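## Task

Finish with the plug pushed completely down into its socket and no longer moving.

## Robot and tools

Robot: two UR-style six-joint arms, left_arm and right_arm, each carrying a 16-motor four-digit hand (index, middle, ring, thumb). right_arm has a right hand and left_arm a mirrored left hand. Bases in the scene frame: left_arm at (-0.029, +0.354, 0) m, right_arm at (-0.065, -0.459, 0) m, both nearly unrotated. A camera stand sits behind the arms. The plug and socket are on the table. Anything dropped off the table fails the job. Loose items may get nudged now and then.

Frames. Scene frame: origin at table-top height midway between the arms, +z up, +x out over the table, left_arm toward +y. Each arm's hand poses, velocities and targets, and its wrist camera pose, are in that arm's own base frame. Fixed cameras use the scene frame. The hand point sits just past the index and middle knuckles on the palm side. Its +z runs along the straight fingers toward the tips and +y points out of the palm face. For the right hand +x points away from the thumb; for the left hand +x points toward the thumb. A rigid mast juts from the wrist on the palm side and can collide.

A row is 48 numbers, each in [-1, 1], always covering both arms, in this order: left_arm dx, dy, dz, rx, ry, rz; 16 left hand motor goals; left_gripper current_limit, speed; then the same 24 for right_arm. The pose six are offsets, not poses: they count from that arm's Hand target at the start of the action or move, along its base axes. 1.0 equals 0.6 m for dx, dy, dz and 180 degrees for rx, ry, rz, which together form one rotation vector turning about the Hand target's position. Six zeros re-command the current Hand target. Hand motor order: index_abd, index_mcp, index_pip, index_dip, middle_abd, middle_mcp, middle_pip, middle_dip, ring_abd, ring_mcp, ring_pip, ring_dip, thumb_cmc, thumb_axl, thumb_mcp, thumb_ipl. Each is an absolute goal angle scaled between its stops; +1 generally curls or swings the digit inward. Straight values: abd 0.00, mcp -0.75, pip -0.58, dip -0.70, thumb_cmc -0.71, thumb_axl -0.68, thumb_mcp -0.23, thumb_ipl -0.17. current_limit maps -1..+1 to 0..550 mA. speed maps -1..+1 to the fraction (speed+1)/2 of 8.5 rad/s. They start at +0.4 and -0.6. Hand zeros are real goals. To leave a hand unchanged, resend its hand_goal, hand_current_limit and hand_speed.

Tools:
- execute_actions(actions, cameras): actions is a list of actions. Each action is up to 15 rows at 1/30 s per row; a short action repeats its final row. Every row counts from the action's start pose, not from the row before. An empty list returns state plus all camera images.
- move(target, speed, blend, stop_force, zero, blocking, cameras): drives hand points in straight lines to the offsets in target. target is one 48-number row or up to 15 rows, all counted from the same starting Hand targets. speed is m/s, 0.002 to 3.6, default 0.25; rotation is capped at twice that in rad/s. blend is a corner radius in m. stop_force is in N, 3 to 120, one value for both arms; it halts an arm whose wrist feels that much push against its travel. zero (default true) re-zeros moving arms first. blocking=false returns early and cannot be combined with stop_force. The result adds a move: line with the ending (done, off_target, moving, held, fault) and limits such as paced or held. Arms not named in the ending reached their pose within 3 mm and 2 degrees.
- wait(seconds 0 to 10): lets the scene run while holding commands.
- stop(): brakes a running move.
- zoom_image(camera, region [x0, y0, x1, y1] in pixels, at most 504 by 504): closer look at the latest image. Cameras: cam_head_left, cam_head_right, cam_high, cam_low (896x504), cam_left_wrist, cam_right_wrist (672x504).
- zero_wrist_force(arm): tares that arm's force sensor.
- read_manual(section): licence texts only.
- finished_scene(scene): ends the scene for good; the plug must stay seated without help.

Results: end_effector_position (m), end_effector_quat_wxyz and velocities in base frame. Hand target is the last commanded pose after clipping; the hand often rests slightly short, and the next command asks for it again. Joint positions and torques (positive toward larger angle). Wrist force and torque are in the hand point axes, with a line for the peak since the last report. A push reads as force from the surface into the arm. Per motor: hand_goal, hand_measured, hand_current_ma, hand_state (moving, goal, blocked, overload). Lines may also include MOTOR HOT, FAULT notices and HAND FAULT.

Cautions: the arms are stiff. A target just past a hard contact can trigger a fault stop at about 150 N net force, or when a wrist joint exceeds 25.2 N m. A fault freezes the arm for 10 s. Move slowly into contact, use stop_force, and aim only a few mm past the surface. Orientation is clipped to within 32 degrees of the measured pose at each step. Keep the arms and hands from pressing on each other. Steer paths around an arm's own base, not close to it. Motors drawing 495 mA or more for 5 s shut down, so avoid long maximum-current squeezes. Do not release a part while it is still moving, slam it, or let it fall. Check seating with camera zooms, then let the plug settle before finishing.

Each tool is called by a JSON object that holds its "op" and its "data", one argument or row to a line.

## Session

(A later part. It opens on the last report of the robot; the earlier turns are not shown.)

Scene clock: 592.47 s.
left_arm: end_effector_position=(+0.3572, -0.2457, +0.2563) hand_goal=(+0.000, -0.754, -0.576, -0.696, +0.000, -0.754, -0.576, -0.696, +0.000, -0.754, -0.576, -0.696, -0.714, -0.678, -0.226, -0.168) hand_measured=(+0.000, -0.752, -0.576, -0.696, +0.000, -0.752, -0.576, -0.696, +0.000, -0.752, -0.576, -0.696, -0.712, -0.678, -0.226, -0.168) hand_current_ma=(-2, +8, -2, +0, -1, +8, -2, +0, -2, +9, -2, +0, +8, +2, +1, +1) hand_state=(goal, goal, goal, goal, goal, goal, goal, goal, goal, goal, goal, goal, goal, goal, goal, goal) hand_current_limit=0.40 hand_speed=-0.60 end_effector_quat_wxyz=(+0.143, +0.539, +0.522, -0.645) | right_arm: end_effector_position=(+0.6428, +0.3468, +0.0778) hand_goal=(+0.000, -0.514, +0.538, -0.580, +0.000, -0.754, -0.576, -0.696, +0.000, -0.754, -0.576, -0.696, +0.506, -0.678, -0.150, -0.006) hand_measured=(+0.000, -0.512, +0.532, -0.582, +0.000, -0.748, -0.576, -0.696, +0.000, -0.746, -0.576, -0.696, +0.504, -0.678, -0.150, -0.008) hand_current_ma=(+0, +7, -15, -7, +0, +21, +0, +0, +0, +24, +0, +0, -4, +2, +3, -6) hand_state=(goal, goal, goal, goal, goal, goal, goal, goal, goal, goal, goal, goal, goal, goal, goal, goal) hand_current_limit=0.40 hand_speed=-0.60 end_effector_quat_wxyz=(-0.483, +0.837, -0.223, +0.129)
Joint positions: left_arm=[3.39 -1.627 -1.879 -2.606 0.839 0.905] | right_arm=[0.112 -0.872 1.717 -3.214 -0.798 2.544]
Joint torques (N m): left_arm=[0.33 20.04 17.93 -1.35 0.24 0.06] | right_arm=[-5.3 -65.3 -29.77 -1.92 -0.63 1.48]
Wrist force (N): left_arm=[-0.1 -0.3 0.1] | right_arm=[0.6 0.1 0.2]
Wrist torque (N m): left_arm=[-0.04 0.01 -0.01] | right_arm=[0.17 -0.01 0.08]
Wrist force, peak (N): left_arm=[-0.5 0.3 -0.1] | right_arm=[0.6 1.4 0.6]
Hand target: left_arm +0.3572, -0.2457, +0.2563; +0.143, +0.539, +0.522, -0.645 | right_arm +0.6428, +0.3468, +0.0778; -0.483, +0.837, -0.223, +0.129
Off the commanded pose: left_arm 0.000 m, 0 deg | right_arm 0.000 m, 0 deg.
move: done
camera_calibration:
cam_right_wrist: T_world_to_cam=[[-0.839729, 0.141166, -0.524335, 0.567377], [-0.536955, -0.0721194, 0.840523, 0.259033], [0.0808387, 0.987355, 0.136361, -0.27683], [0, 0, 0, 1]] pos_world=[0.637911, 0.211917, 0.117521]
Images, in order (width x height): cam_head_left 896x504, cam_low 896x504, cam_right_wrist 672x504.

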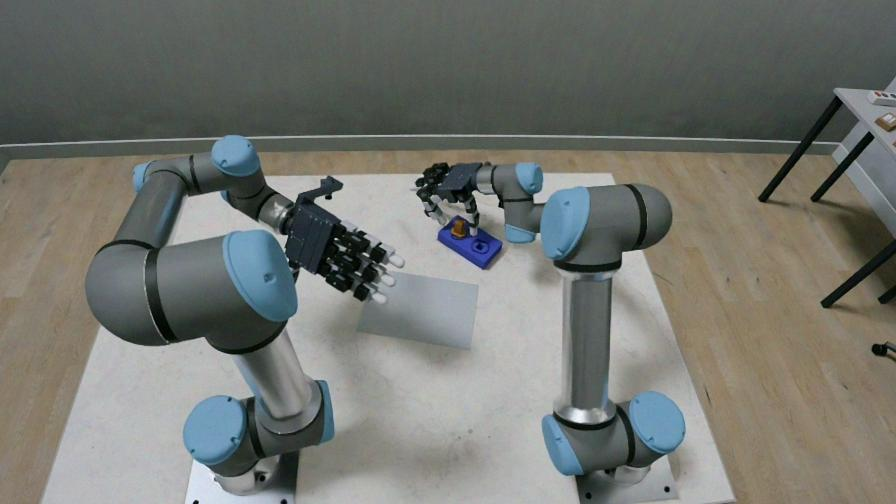

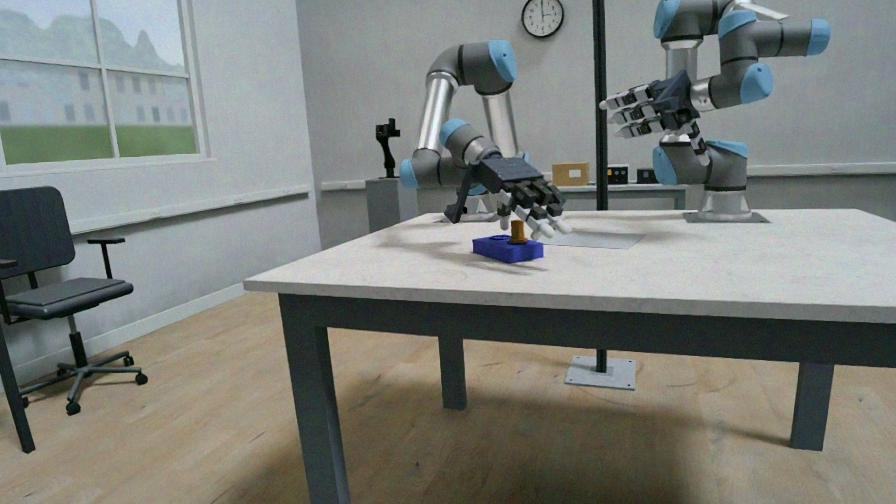

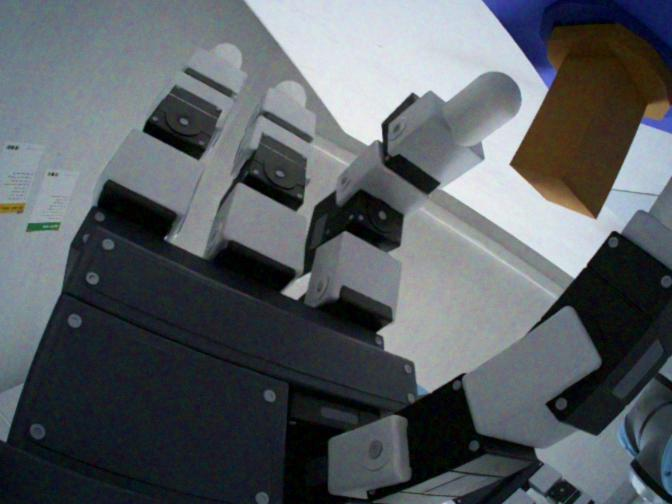

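{"op": "move", "data": {
  "target": [0,0,0,0,0,0, 0,-0.754,-0.576,-0.696,0,-0.754,-0.576,-0.696,0,-0.754,-0.576,-0.696,-0.714,-0.678,-0.226,-0.168,0.4,-0.6, 0,0,0,0,0,0, 0,-0.12,0.539,-0.580,0,-0.754,-0.576,-0.696,0,-0.754,-0.576,-0.696,0.506,-0.678,0.15,-0.005,0.3,-0.85],
  "cameras": ["cam_right_wrist","cam_low","cam_head_left"]
}}

{"op": "zoom_image", "data": {
  "camera": "cam_right_wrist",
  "region": [432, 0, 672, 240]
}}

{"op": "zoom_image", "data": {
  "camera": "cam_low",
  "region": [450, 150, 570, 270]
}}

{"op": "zoom_image", "data": {
  "camera": "cam_head_left",
  "region": [410, 170, 510, 270]
}}

Scene clock: 605.20 s.
left_arm: end_effector_position=(+0.3572, -0.2457, +0.2563) hand_goal=(+0.000, -0.754, -0.576, -0.696, +0.000, -0.754, -0.576, -0.696, +0.000, -0.754, -0.576, -0.696, -0.714, -0.678, -0.226, -0.168) hand_measured=(+0.000, -0.752, -0.576, -0.696, +0.000, -0.752, -0.576, -0.696, +0.000, -0.752, -0.576, -0.696, -0.712, -0.678, -0.226, -0.168) hand_current_ma=(-2, +8, -2, +0, -1, +8, -2, +0, -2, +9, -2, +0, +8, +2, +1, +1) hand_state=(goal, goal, goal, goal, goal, goal, goal, goal, goal, goal, goal, goal, goal, goal, goal, goal) hand_current_limit=0.40 hand_speed=-0.60 end_effector_quat_wxyz=(+0.143, +0.539, +0.522, -0.645) | right_arm: end_effector_position=(+0.6428, +0.3468, +0.0778) hand_goal=(+0.000, -0.120, +0.538, -0.580, +0.000, -0.754, -0.576, -0.696, +0.000, -0.754, -0.576, -0.696, +0.506, -0.678, +0.150, -0.006) hand_measured=(+0.000, -0.264, +0.520, -0.584, +0.000, -0.748, -0.576, -0.696, +0.000, -0.746, -0.576, -0.696, +0.508, -0.678, +0.036, -0.024) hand_current_ma=(+0, -357, -59, -13, +0, +21, +0, +0, +0, +24, +0, +0, +3, +2, -358, -92) hand_state=(goal, blocked, goal, goal, goal, goal, goal, goal, goal, goal, goal, goal, goal, goal, blocked, goal) hand_current_limit=0.30 hand_speed=-0.85 end_effector_quat_wxyz=(-0.483, +0.837, -0.223, +0.129)
Joint positions: left_arm=[3.39 -1.627 -1.879 -2.606 0.839 0.905] | right_arm=[0.112 -0.872 1.717 -3.214 -0.798 2.544]
Joint torques (N m): left_arm=[-1.18 20.38 17.31 -1.48 0.16 0.02] | right_arm=[-5.53 -64.93 -29.48 -3.83 -0.49 1.38]
Wrist force (N): left_arm=[-0.3 -0.1 0.1] | right_arm=[0.7 0.4 0.4]
Wrist torque (N m): left_arm=[-0.02 0.03 -0.02] | right_arm=[0.23 -0.04 0.11]
Wrist force, peak (N): left_arm=[-0.3 -0.2 -0.2] | right_arm=[0.9 0.9 0.1]
Hand target: left_arm +0.3572, -0.2457, +0.2563; +0.143, +0.539, +0.522, -0.645 | right_arm +0.6428, +0.3468, +0.0778; -0.483, +0.837, -0.223, +0.129
Off the commanded pose: left_arm 0.000 m, 0 deg | right_arm 0.000 m, 0 deg.
move: done
camera_calibration:
cam_right_wrist: T_world_to_cam=[[-0.839701, 0.141171, -0.524378, 0.567364], [-0.536998, -0.0721123, 0.840496, 0.259062], [0.0808392, 0.987355, 0.136361, -0.27683], [0, 0, 0, 1]] pos_world=[0.637911, 0.211917, 0.117521]
Images, in order (width x height): cam_head_left 896x504, cam_low 896x504, cam_right_wrist 672x504.

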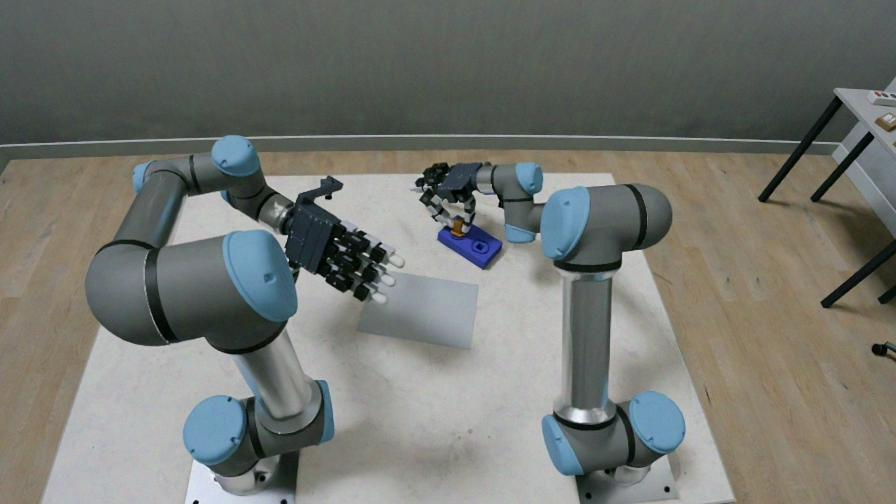

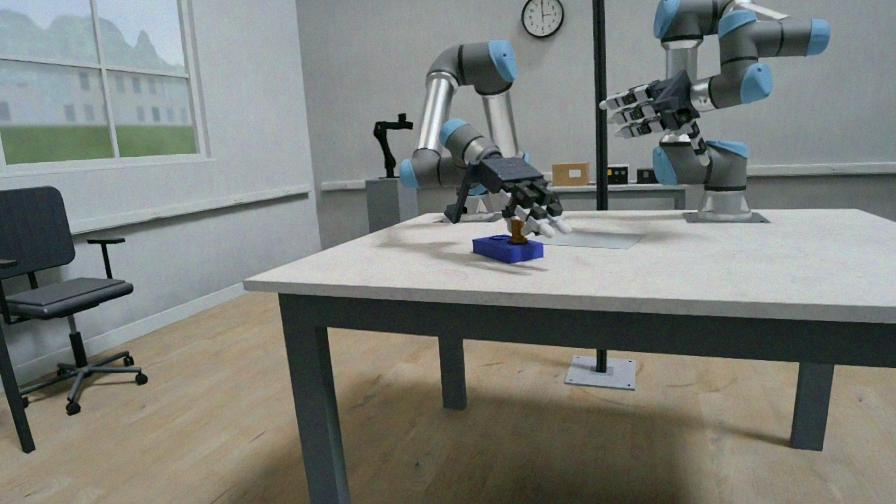

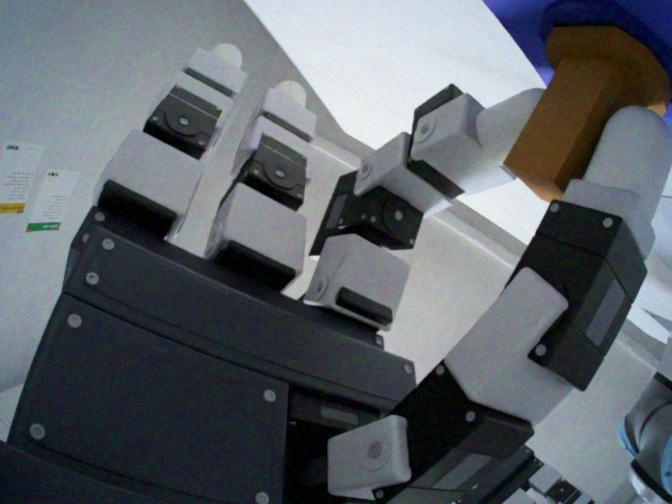

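Scaled by 2.100 from the camera's 672x504 image, which has a finer 960x720 frame.

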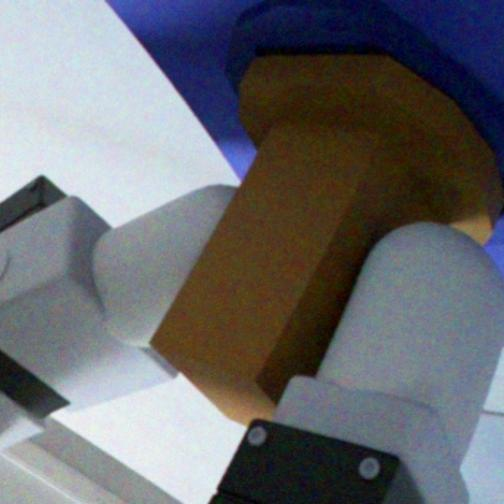

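Scaled by 4.200 from the camera's 896x504 image, which has a finer 1280x720 frame.

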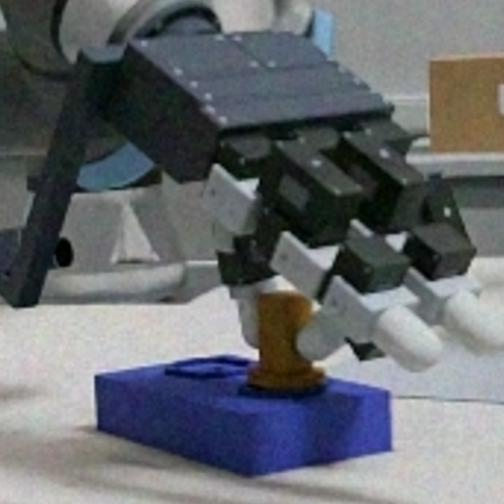

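Scaled by 5.040 from the camera's 896x504 image, which has a finer 1280x720 frame.

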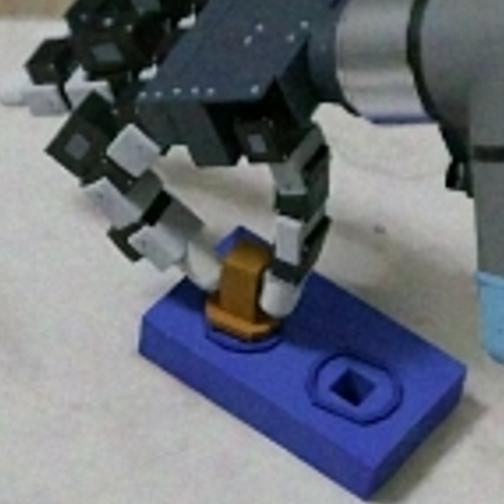

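{"op": "move", "data": {
  "target": [0,0,0,0,0,0, 0,-0.754,-0.576,-0.696,0,-0.754,-0.576,-0.696,0,-0.754,-0.576,-0.696,-0.714,-0.678,-0.226,-0.168,0.4,-0.6, 0,0,-0.01,0,0,0, 0,-0.12,0.539,-0.580,0,-0.754,-0.576,-0.696,0,-0.754,-0.576,-0.696,0.506,-0.678,0.15,-0.005,0.3,-0.85],
  "speed": 0.01,
  "stop_force": 5,
  "cameras": ["cam_right_wrist","cam_low","cam_head_left"]
}}

{"op": "zoom_image", "data": {
  "camera": "cam_right_wrist",
  "region": [432, 0, 672, 240]
}}

{"op": "zoom_image", "data": {
  "camera": "cam_low",
  "region": [490, 200, 550, 260]
}}

Scene clock: 640.80 s.
left_arm: end_effector_position=(+0.3572, -0.2457, +0.2563) hand_goal=(+0.000, -0.754, -0.576, -0.696, +0.000, -0.754, -0.576, -0.696, +0.000, -0.754, -0.576, -0.696, -0.714, -0.678, -0.226, -0.168) hand_measured=(+0.000, -0.752, -0.576, -0.696, +0.000, -0.752, -0.576, -0.696, +0.000, -0.752, -0.576, -0.696, -0.712, -0.678, -0.226, -0.168) hand_current_ma=(-2, +8, -2, +0, -1, +8, -2, +0, -2, +9, -2, +0, +8, +2, +1, +1) hand_state=(goal, goal, goal, goal, goal, goal, goal, goal, goal, goal, goal, goal, goal, goal, goal, goal) hand_current_limit=0.40 hand_speed=-0.60 end_effector_quat_wxyz=(+0.143, +0.539, +0.522, -0.645) | right_arm: end_effector_position=(+0.6429, +0.3468, +0.0765) hand_goal=(+0.000, -0.120, +0.538, -0.580, +0.000, -0.754, -0.576, -0.696, +0.000, -0.754, -0.576, -0.696, +0.506, -0.678, +0.150, -0.006) hand_measured=(+0.000, -0.258, +0.524, -0.582, +0.000, -0.748, -0.576, -0.696, +0.000, -0.746, -0.576, -0.696, +0.508, -0.678, +0.036, -0.032) hand_current_ma=(+0, -357, -48, -5, +0, +22, +0, +0, +0, +24, +0, +0, +6, +2, -358, -134) hand_state=(goal, blocked, goal, goal, goal, goal, goal, goal, goal, goal, goal, goal, goal, goal, blocked, blocked) hand_current_limit=0.30 hand_speed=-0.85 end_effector_quat_wxyz=(-0.483, +0.837, -0.223, +0.129)
Joint positions: left_arm=[3.39 -1.627 -1.879 -2.606 0.839 0.905] | right_arm=[0.112 -0.87 1.717 -3.217 -0.798 2.544]
Joint torques (N m): left_arm=[1.22 20.58 17.49 -0.94 0.17 -0.08] | right_arm=[-5.35 -64.57 -25.52 -2 -0.45 1]
Wrist force (N): left_arm=[0.0 0.0 0.1] | right_arm=[0.7 -0.2 0.2]
Wrist torque (N m): left_arm=[-0.01 0.01 -0.01] | right_arm=[0.21 -0.05 0.11]
Wrist force, peak (N): left_arm=[-0.4 0.3 0.0] | right_arm=[0.4 -5.0 -1.7]
Hand target: left_arm +0.3572, -0.2457, +0.2563; +0.143, +0.539, +0.522, -0.645 | right_arm +0.6430, +0.3468, +0.0766; -0.483, +0.837, -0.223, +0.129 (not the last commanded pose)
Off the commanded pose: left_arm 0.000 m, 0 deg | right_arm 0.005 m, 0 deg.
move: contact (right_arm)
camera_calibration:
cam_right_wrist: T_world_to_cam=[[-0.83942, 0.141185, -0.524824, 0.566686], [-0.537451, -0.0721754, 0.840201, 0.260461], [0.0807444, 0.987349, 0.136466, -0.276625], [0, 0, 0, 1]] pos_world=[0.638009, 0.211916, 0.11632]
Images, in order (width x height): cam_head_left 896x504, cam_low 896x504, cam_right_wrist 672x504.

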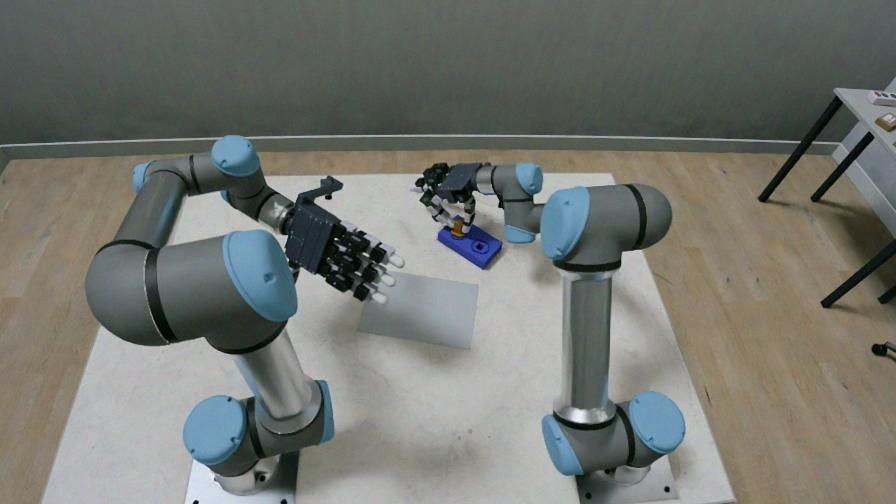

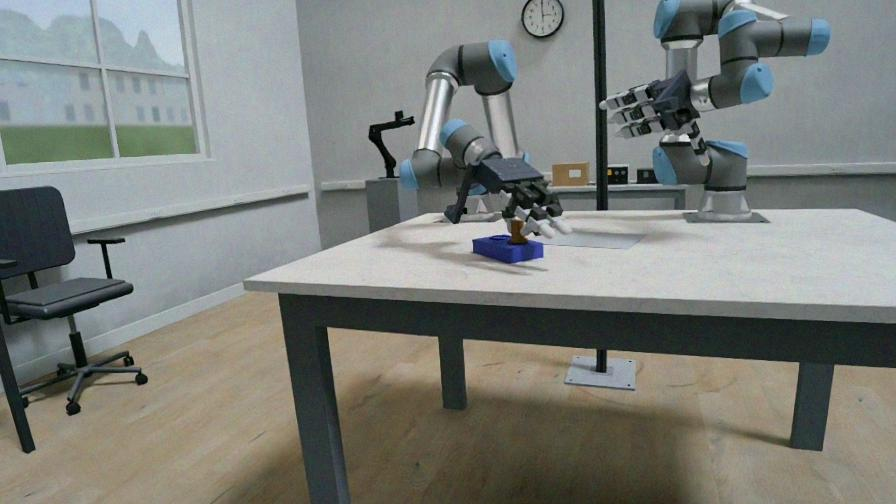

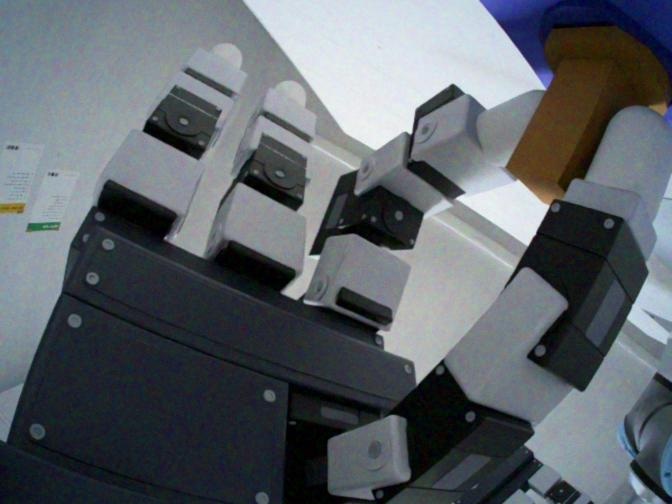

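Scaled by 2.100 from the camera's 672x504 image, which has a finer 960x720 frame.

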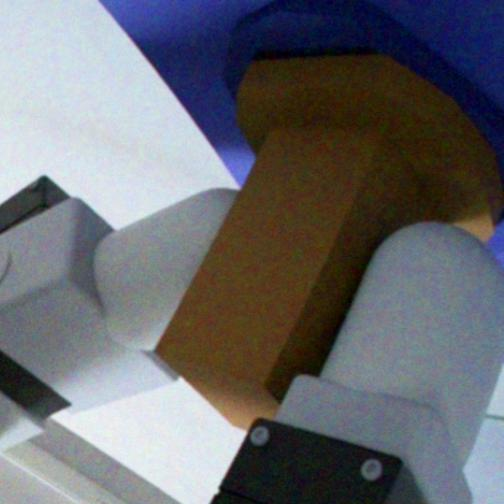

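Scaled by 8.400 from the camera's 896x504 image, which has a finer 1280x720 frame.

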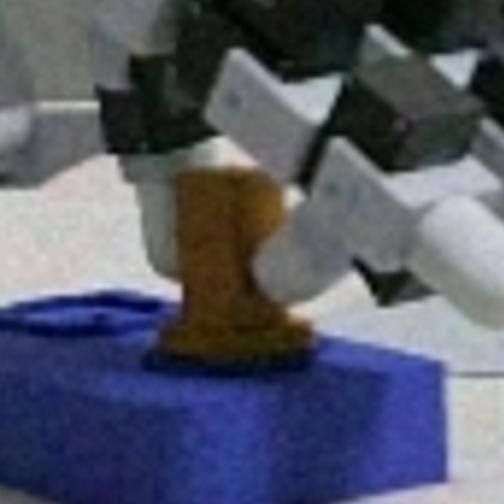

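{"op": "zoom_image", "data": {
  "camera": "cam_right_wrist",
  "region": [532, 0, 672, 110]
}}

{"op": "zoom_image", "data": {
  "camera": "cam_head_left",
  "region": [440, 210, 500, 260]
}}

{"op": "zoom_image", "data": {
  "camera": "cam_low",
  "region": [500, 225, 540, 255]
}}

Scaled by 3.600 from the camera's 672x504 image, which has a finer 960x720 frame.

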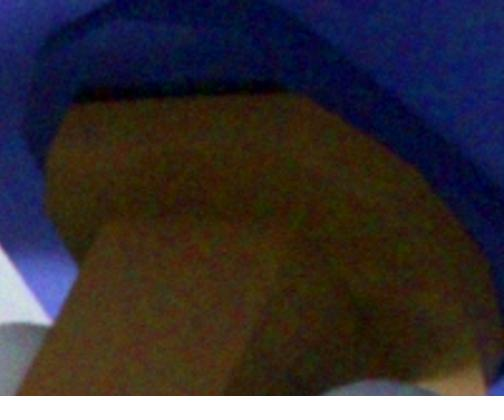

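Scaled by 8.400 from the camera's 896x504 image, which has a finer 1280x720 frame.

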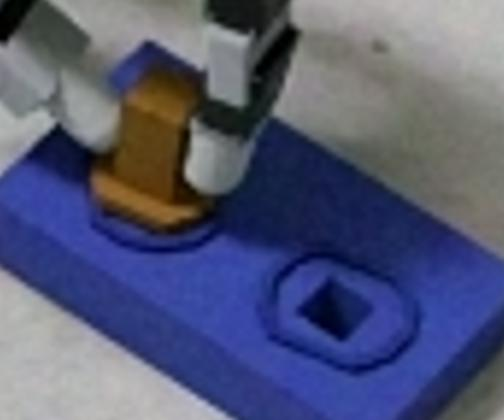

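Scaled by 12.600 from the camera's 896x504 image, which has a finer 1280x720 frame.

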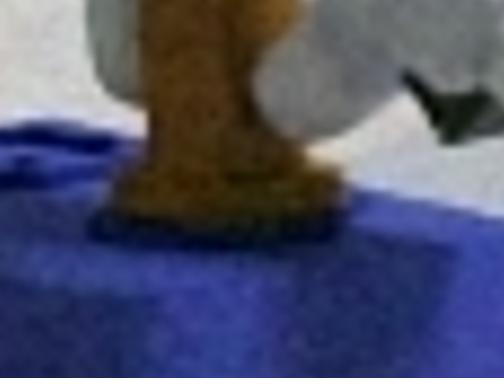

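{"op": "move", "data": {
  "target": [0,0,0,0,0,0, 0,-0.754,-0.576,-0.696,0,-0.754,-0.576,-0.696,0,-0.754,-0.576,-0.696,-0.714,-0.678,-0.226,-0.168,0.4,-0.6, 0,0,0.1167,0,0,0, 0,-0.10,0.539,-0.580,0,-0.754,-0.576,-0.696,0,-0.754,-0.576,-0.696,0.506,-0.678,0.17,-0.005,0.5,-0.85],
  "speed": 0.05,
  "cameras": ["all"]
}}

{"op": "zoom_image", "data": {
  "camera": "cam_head_left",
  "region": [400, 180, 520, 280]
}}

{"op": "zoom_image", "data": {
  "camera": "cam_low",
  "region": [460, 180, 560, 270]
}}

{"op": "zoom_image", "data": {
  "camera": "cam_high",
  "region": [340, 150, 440, 250]
}}

Scene clock: 765.23 s.
left_arm: end_effector_position=(+0.3572, -0.2457, +0.2563) hand_goal=(+0.000, -0.754, -0.576, -0.696, +0.000, -0.754, -0.576, -0.696, +0.000, -0.754, -0.576, -0.696, -0.714, -0.678, -0.226, -0.168) hand_measured=(+0.000, -0.752, -0.576, -0.696, +0.000, -0.752, -0.576, -0.696, +0.000, -0.752, -0.576, -0.696, -0.712, -0.678, -0.226, -0.168) hand_current_ma=(-2, +8, -2, +0, -1, +8, -2, +0, -2, +9, -2, +0, +8, +2, +1, +1) hand_state=(goal, goal, goal, goal, goal, goal, goal, goal, goal, goal, goal, goal, goal, goal, goal, goal) hand_current_limit=0.40 hand_speed=-0.60 end_effector_quat_wxyz=(+0.143, +0.539, +0.522, -0.645) | right_arm: end_effector_position=(+0.6430, +0.3468, +0.1469) hand_goal=(+0.000, -0.100, +0.538, -0.580, +0.000, -0.754, -0.576, -0.696, +0.000, -0.754, -0.576, -0.696, +0.506, -0.678, +0.170, -0.006) hand_measured=(+0.000, -0.252, +0.512, -0.588, +0.000, -0.748, -0.576, -0.696, +0.000, -0.746, -0.576, -0.696, +0.508, -0.678, +0.036, -0.032) hand_current_ma=(+0, -412, -93, -28, +0, +22, +0, +0, +0, +24, +0, +0, +7, +2, -413, -134) hand_state=(goal, blocked, blocked, goal, goal, goal, goal, goal, goal, goal, goal, goal, goal, goal, blocked, blocked) hand_current_limit=0.50 hand_speed=-0.85 end_effector_quat_wxyz=(-0.483, +0.837, -0.223, +0.129)
Joint positions: left_arm=[3.39 -1.627 -1.879 -2.606 0.839 0.905] | right_arm=[0.112 -0.987 1.689 -3.072 -0.798 2.544]
Joint torques (N m): left_arm=[-1.16 19 18.72 -1.04 0.16 -0.1] | right_arm=[-3.63 -34.73 -12.92 -4.22 -0.64 -0.51]
Wrist force (N): left_arm=[-0.2 0.0 0.1] | right_arm=[0.9 0.6 0.2]
Wrist torque (N m): left_arm=[-0.01 0.03 -0.02] | right_arm=[0.25 -0.06 0.14]
Wrist force, peak (N): left_arm=[-0.4 0.3 0.1] | right_arm=[0.8 1.3 0.6]
Hand target: left_arm +0.3572, -0.2457, +0.2563; +0.143, +0.539, +0.522, -0.645 | right_arm +0.6430, +0.3468, +0.1466; -0.483, +0.837, -0.223, +0.129
Off the commanded pose: left_arm 0.000 m, 0 deg | right_arm 0.000 m, 0 deg.
move: done
camera_calibration:
cam_right_wrist: T_world_to_cam=[[-0.839204, 0.141271, -0.525146, 0.603567], [-0.537788, -0.0722037, 0.839982, 0.20171], [0.0807476, 0.987334, 0.136568, -0.286244], [0, 0, 0, 1]] pos_world=[0.638107, 0.211916, 0.18662]

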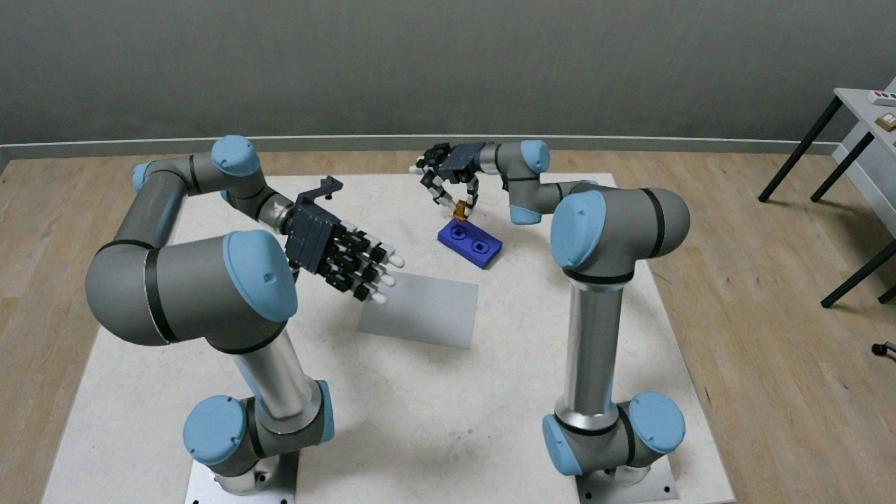

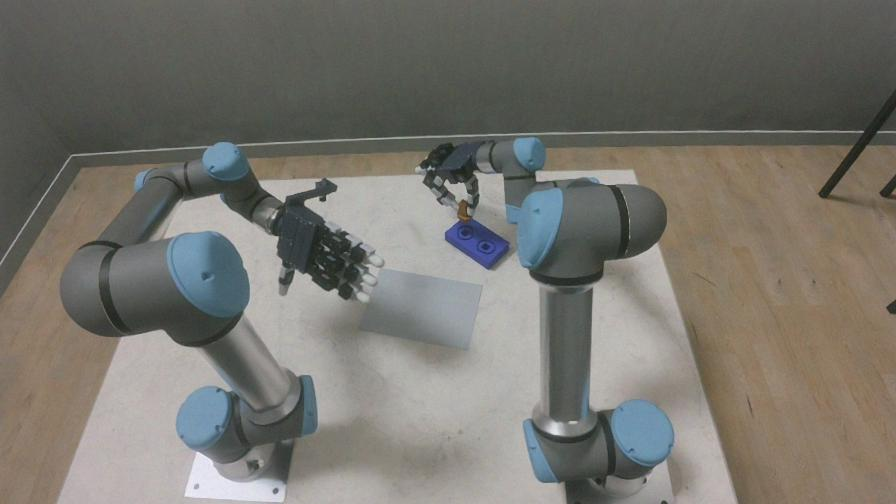

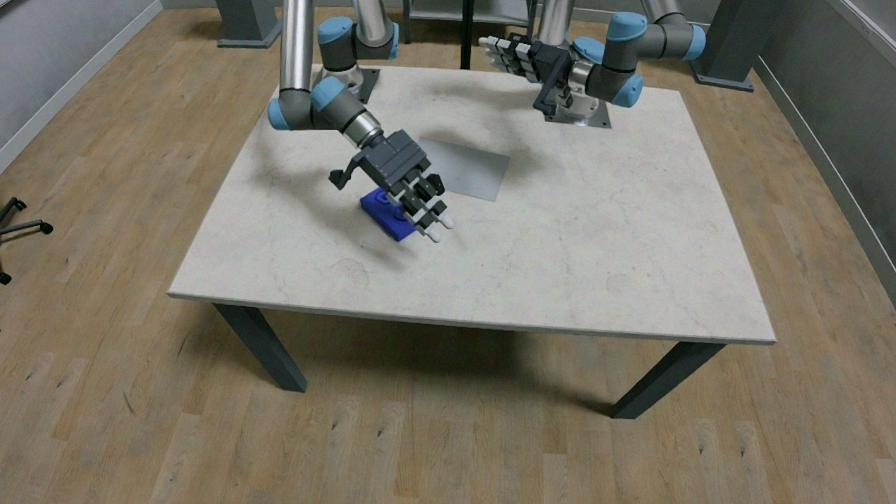

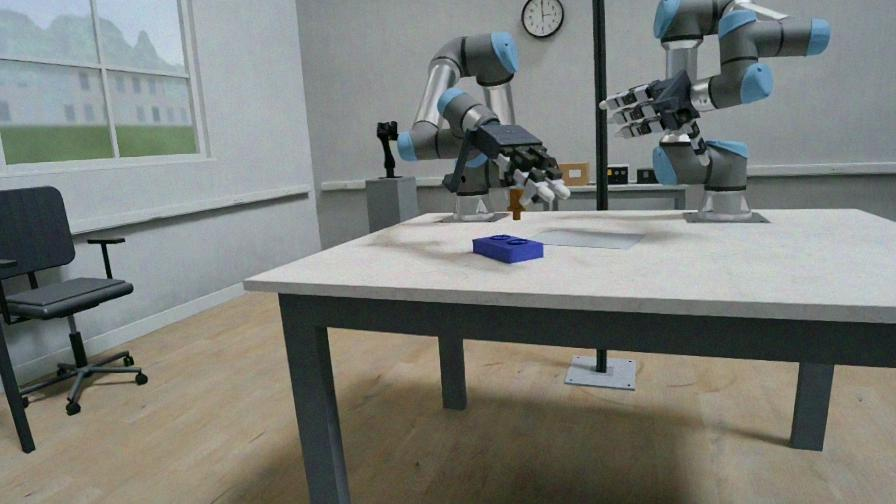

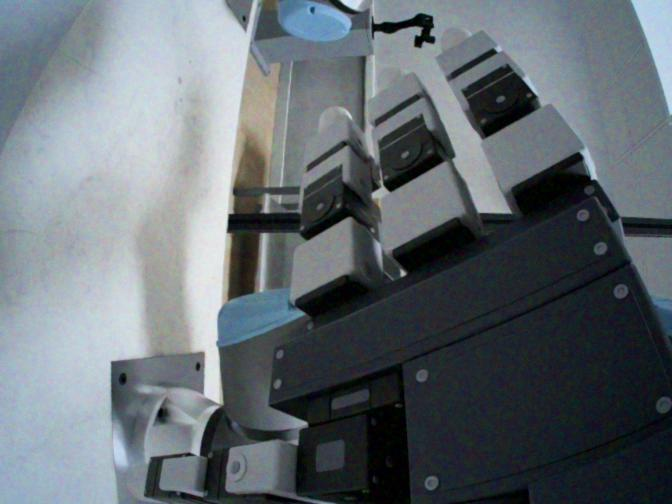

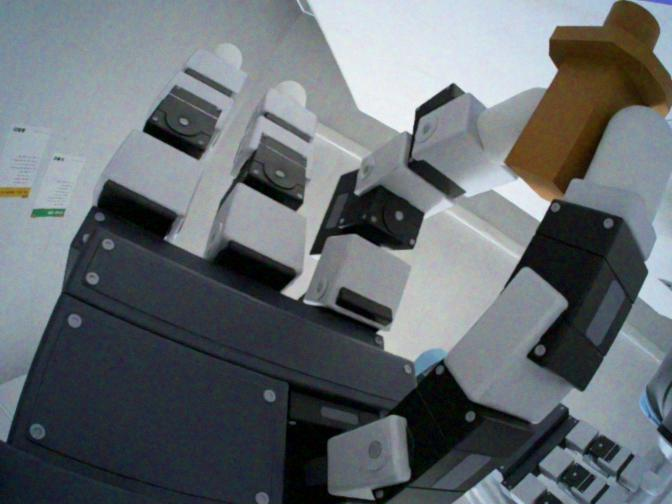

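Scaled by 4.200 from the camera's 896x504 image, which has a finer 1280x720 frame.

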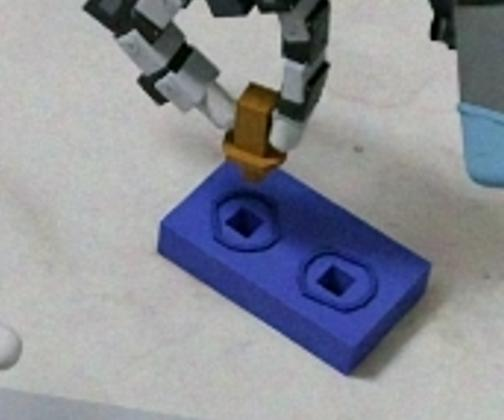

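Scaled by 5.040 from the camera's 896x504 image, which has a finer 1280x720 frame.

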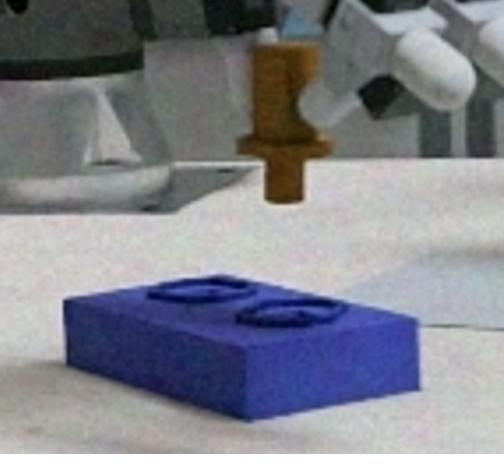

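Scaled by 5.040 from the camera's 896x504 image, which has a finer 1280x720 frame.

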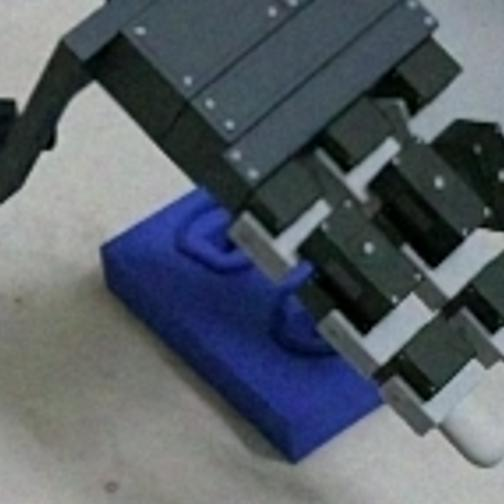

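{"op": "zoom_image", "data": {
  "camera": "cam_right_wrist",
  "region": [492, 0, 672, 210]
}}

{"op": "zoom_image", "data": {
  "camera": "cam_head_left",
  "region": [445, 218, 495, 258]
}}

{"op": "zoom_image", "data": {
  "camera": "cam_head_right",
  "region": [450, 215, 505, 260]
}}

{"op": "zoom_image", "data": {
  "camera": "cam_low",
  "region": [480, 230, 540, 265]
}}

Scaled by 2.400 from the camera's 672x504 image, which has a finer 960x720 frame.

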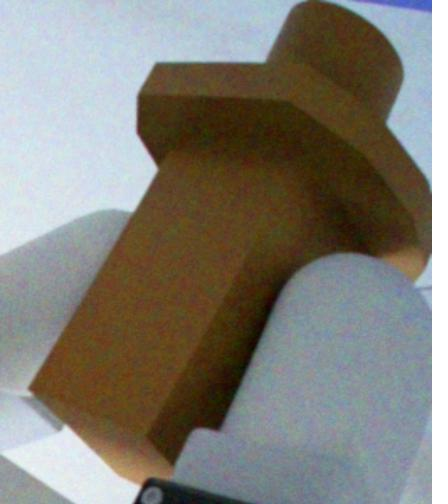

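Scaled by 10.080 from the camera's 896x504 image, which has a finer 1280x720 frame.

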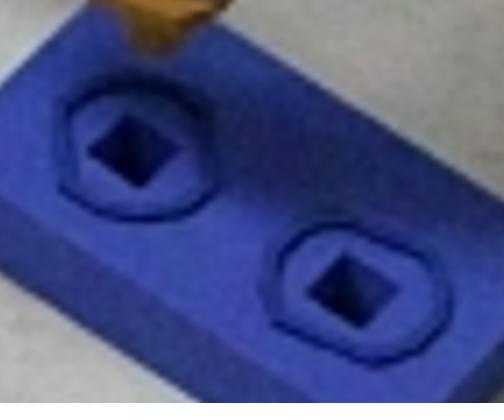

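Scaled by 9.164 from the camera's 896x504 image, which has a finer 1280x720 frame.

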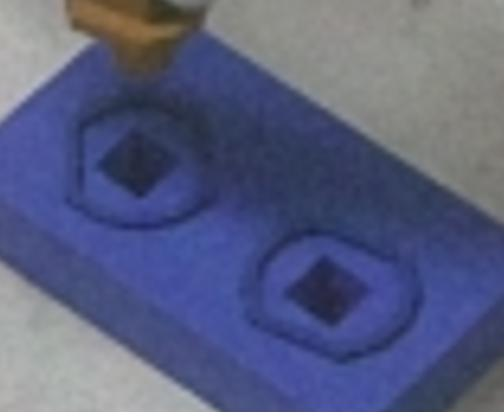

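Scaled by 8.400 from the camera's 896x504 image, which has a finer 1280x720 frame.

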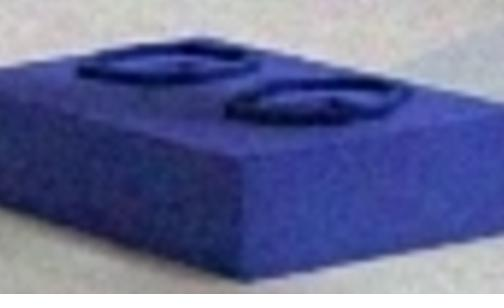

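{"op": "move", "data": {
  "target": [0,0,0,0,0,0, 0,-0.754,-0.576,-0.696,0,-0.754,-0.576,-0.696,0,-0.754,-0.576,-0.696,-0.714,-0.678,-0.226,-0.168,0.4,-0.6, 0,0,-0.1117,0,0,0, 0,-0.10,0.539,-0.580,0,-0.754,-0.576,-0.696,0,-0.754,-0.576,-0.696,0.506,-0.678,0.17,-0.005,0.5,-0.85],
  "speed": 0.05,
  "stop_force": 5
}}

{"op": "move", "data": {
  "target": [
    [0,0,0,0,0,0, 0,-0.754,-0.576,-0.696,0,-0.754,-0.576,-0.696,0,-0.754,-0.576,-0.696,-0.714,-0.678,-0.226,-0.168,0.4,-0.6, 0.0083,-0.0242,0,0,0,-0.1111, 0,-0.10,0.539,-0.580,0,-0.754,-0.576,-0.696,0,-0.754,-0.576,-0.696,0.506,-0.678,0.17,-0.005,0.5,-0.85],
    [0,0,0,0,0,0, 0,-0.754,-0.576,-0.696,0,-0.754,-0.576,-0.696,0,-0.754,-0.576,-0.696,-0.714,-0.678,-0.226,-0.168,0.4,-0.6, 0.0078,-0.0498,0,0,0,-0.2222, 0,-0.10,0.539,-0.580,0,-0.754,-0.576,-0.696,0,-0.754,-0.576,-0.696,0.506,-0.678,0.17,-0.005,0.5,-0.85]
  ],
  "speed": 0.15,
  "blend": [0.003,0],
  "cameras": ["cam_head_left","cam_low","cam_right_wrist"]
}}

{"op": "zoom_image", "data": {
  "camera": "cam_head_left",
  "region": [440, 200, 510, 260]
}}

{"op": "zoom_image", "data": {
  "camera": "cam_right_wrist",
  "region": [492, 0, 672, 210]
}}

Scene clock: 898.50 s.
left_arm: end_effector_position=(+0.3572, -0.2457, +0.2563) hand_goal=(+0.000, -0.754, -0.576, -0.696, +0.000, -0.754, -0.576, -0.696, +0.000, -0.754, -0.576, -0.696, -0.714, -0.678, -0.226, -0.168) hand_measured=(+0.000, -0.752, -0.576, -0.696, +0.000, -0.752, -0.576, -0.696, +0.000, -0.752, -0.576, -0.696, -0.712, -0.678, -0.226, -0.168) hand_current_ma=(-2, +8, -2, +0, -1, +8, -2, +0, -2, +9, -2, +0, +8, +2, +1, +1) hand_state=(goal, goal, goal, goal, goal, goal, goal, goal, goal, goal, goal, goal, goal, goal, goal, goal) hand_current_limit=0.40 hand_speed=-0.60 end_effector_quat_wxyz=(+0.143, +0.539, +0.522, -0.645) | right_arm: end_effector_position=(+0.6429, +0.3468, +0.0938) hand_goal=(+0.000, -0.100, +0.538, -0.580, +0.000, -0.754, -0.576, -0.696, +0.000, -0.754, -0.576, -0.696, +0.506, -0.678, +0.170, -0.006) hand_measured=(+0.000, -0.252, +0.512, -0.588, +0.000, -0.746, -0.576, -0.696, +0.000, -0.746, -0.576, -0.696, +0.508, -0.678, +0.036, -0.032) hand_current_ma=(+0, -412, -92, -27, +0, +24, +0, +0, +0, +28, +0, +0, +7, +2, -412, -134) hand_state=(goal, blocked, blocked, goal, goal, goal, goal, goal, goal, goal, goal, goal, goal, goal, blocked, blocked) hand_current_limit=0.50 hand_speed=-0.85 end_effector_quat_wxyz=(-0.483, +0.837, -0.223, +0.129)
Joint positions: left_arm=[3.39 -1.627 -1.879 -2.606 0.839 0.905] | right_arm=[0.112 -0.9 1.713 -3.183 -0.798 2.543]
Joint torques (N m): left_arm=[0.6 18.48 18.18 -1.22 0.32 0.39] | right_arm=[-4.92 -36.49 -30.13 -4.19 0.47 0.21]
Wrist force (N): left_arm=[-0.1 -0.2 0.3] | right_arm=[0.6 0.8 0.3]
Wrist torque (N m): left_arm=[-0.06 0.02 0.00] | right_arm=[0.25 -0.03 0.10]
Wrist force, peak (N): left_arm=[-0.2 -0.2 -0.5] | right_arm=[1.0 -5.0 -1.1]
Hand target: left_arm +0.3572, -0.2457, +0.2563; +0.143, +0.539, +0.522, -0.645 | right_arm +0.6429, +0.3468, +0.0937; -0.483, +0.837, -0.223, +0.129 (not the last commanded pose)
Off the commanded pose: left_arm 0.000 m, 0 deg | right_arm 0.014 m, 0 deg.
move: contact (right_arm)

Scene clock: 901.27 s.
left_arm: end_effector_position=(+0.3572, -0.2457, +0.2563) hand_goal=(+0.000, -0.754, -0.576, -0.696, +0.000, -0.754, -0.576, -0.696, +0.000, -0.754, -0.576, -0.696, -0.714, -0.678, -0.226, -0.168) hand_measured=(+0.000, -0.752, -0.576, -0.696, +0.000, -0.752, -0.576, -0.696, +0.000, -0.752, -0.576, -0.696, -0.712, -0.678, -0.226, -0.168) hand_current_ma=(-2, +8, -2, +0, -1, +8, -2, +0, -2, +9, -2, +0, +8, +2, +1, +1) hand_state=(goal, goal, goal, goal, goal, goal, goal, goal, goal, goal, goal, goal, goal, goal, goal, goal) hand_current_limit=0.40 hand_speed=-0.60 end_effector_quat_wxyz=(+0.143, +0.539, +0.522, -0.645) | right_arm: end_effector_position=(+0.6475, +0.3170, +0.0937) hand_goal=(+0.000, -0.100, +0.538, -0.580, +0.000, -0.754, -0.576, -0.696, +0.000, -0.754, -0.576, -0.696, +0.506, -0.678, +0.170, -0.006) hand_measured=(+0.000, -0.252, +0.512, -0.588, +0.000, -0.746, -0.576, -0.696, +0.000, -0.746, -0.576, -0.696, +0.508, -0.678, +0.036, -0.032) hand_current_ma=(+0, -412, -92, -27, +0, +24, +0, +0, +0, +28, +0, +0, +7, +2, -412, -134) hand_state=(goal, blocked, blocked, goal, goal, goal, goal, goal, goal, goal, goal, goal, goal, goal, blocked, blocked) hand_current_limit=0.50 hand_speed=-0.85 end_effector_quat_wxyz=(-0.410, +0.710, -0.495, +0.287)
Joint positions: left_arm=[3.39 -1.627 -1.879 -2.606 0.839 0.905] | right_arm=[0.205 -0.931 1.833 -3.516 -1.444 3.067]
Joint torques (N m): left_arm=[0.63 18.46 18.5 -1 0.44 0.08] | right_arm=[-8.27 -51.43 -24.92 -1.2 -0.01 -0.8]
Wrist force (N): left_arm=[-0.1 -0.1 -0.1] | right_arm=[0.7 1.1 -0.2]
Wrist torque (N m): left_arm=[-0.01 0.00 -0.01] | right_arm=[0.32 -0.04 0.11]
Wrist force, peak (N): left_arm=[-0.5 0.0 0.0] | right_arm=[1.0 1.4 -0.3]
Hand target: left_arm +0.3572, -0.2457, +0.2563; +0.143, +0.539, +0.522, -0.645 | right_arm +0.6476, +0.3169, +0.0937; -0.410, +0.710, -0.495, +0.287
Off the commanded pose: left_arm 0.000 m, 0 deg | right_arm 0.000 m, 0 deg.
move: done
camera_calibration:
cam_right_wrist: T_world_to_cam=[[-0.55255, 0.647447, -0.524882, 0.237469], [-0.458192, 0.290096, 0.840181, 0.0801413], [0.696239, 0.704739, 0.136363, -0.558882], [0, 0, 0, 1]] pos_world=[0.557049, 0.216869, 0.13352]
Images, in order (width x height): cam_head_left 896x504, cam_low 896x504, cam_right_wrist 672x504.

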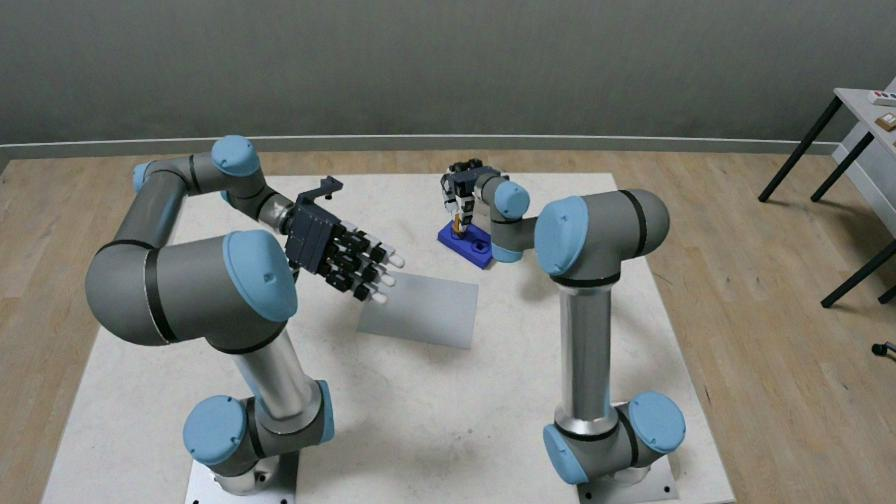

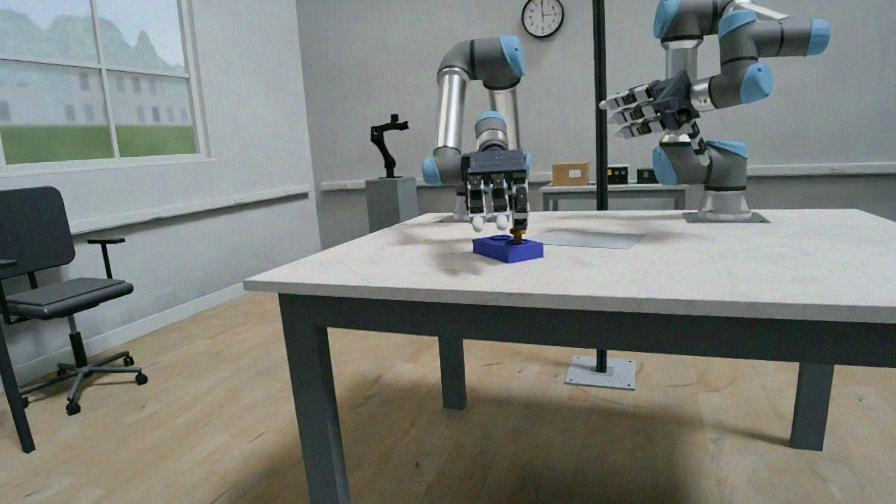

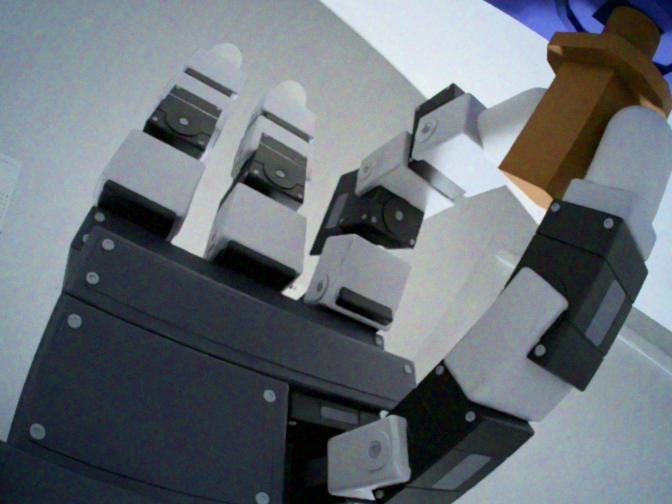

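Scaled by 7.200 from the camera's 896x504 image, which has a finer 1280x720 frame.

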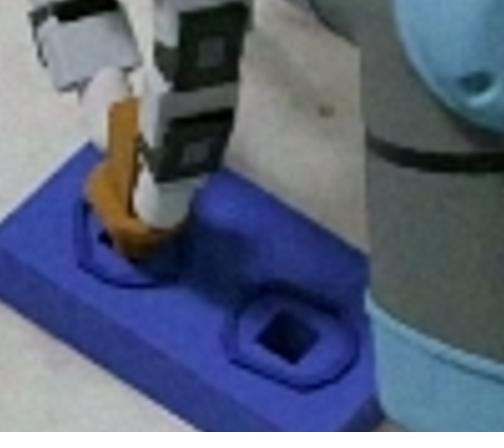

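Scaled by 2.400 from the camera's 672x504 image, which has a finer 960x720 frame.

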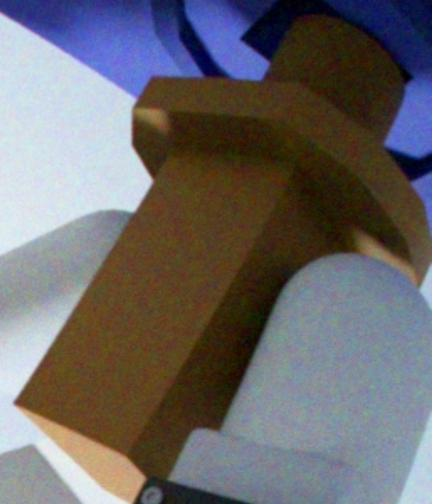

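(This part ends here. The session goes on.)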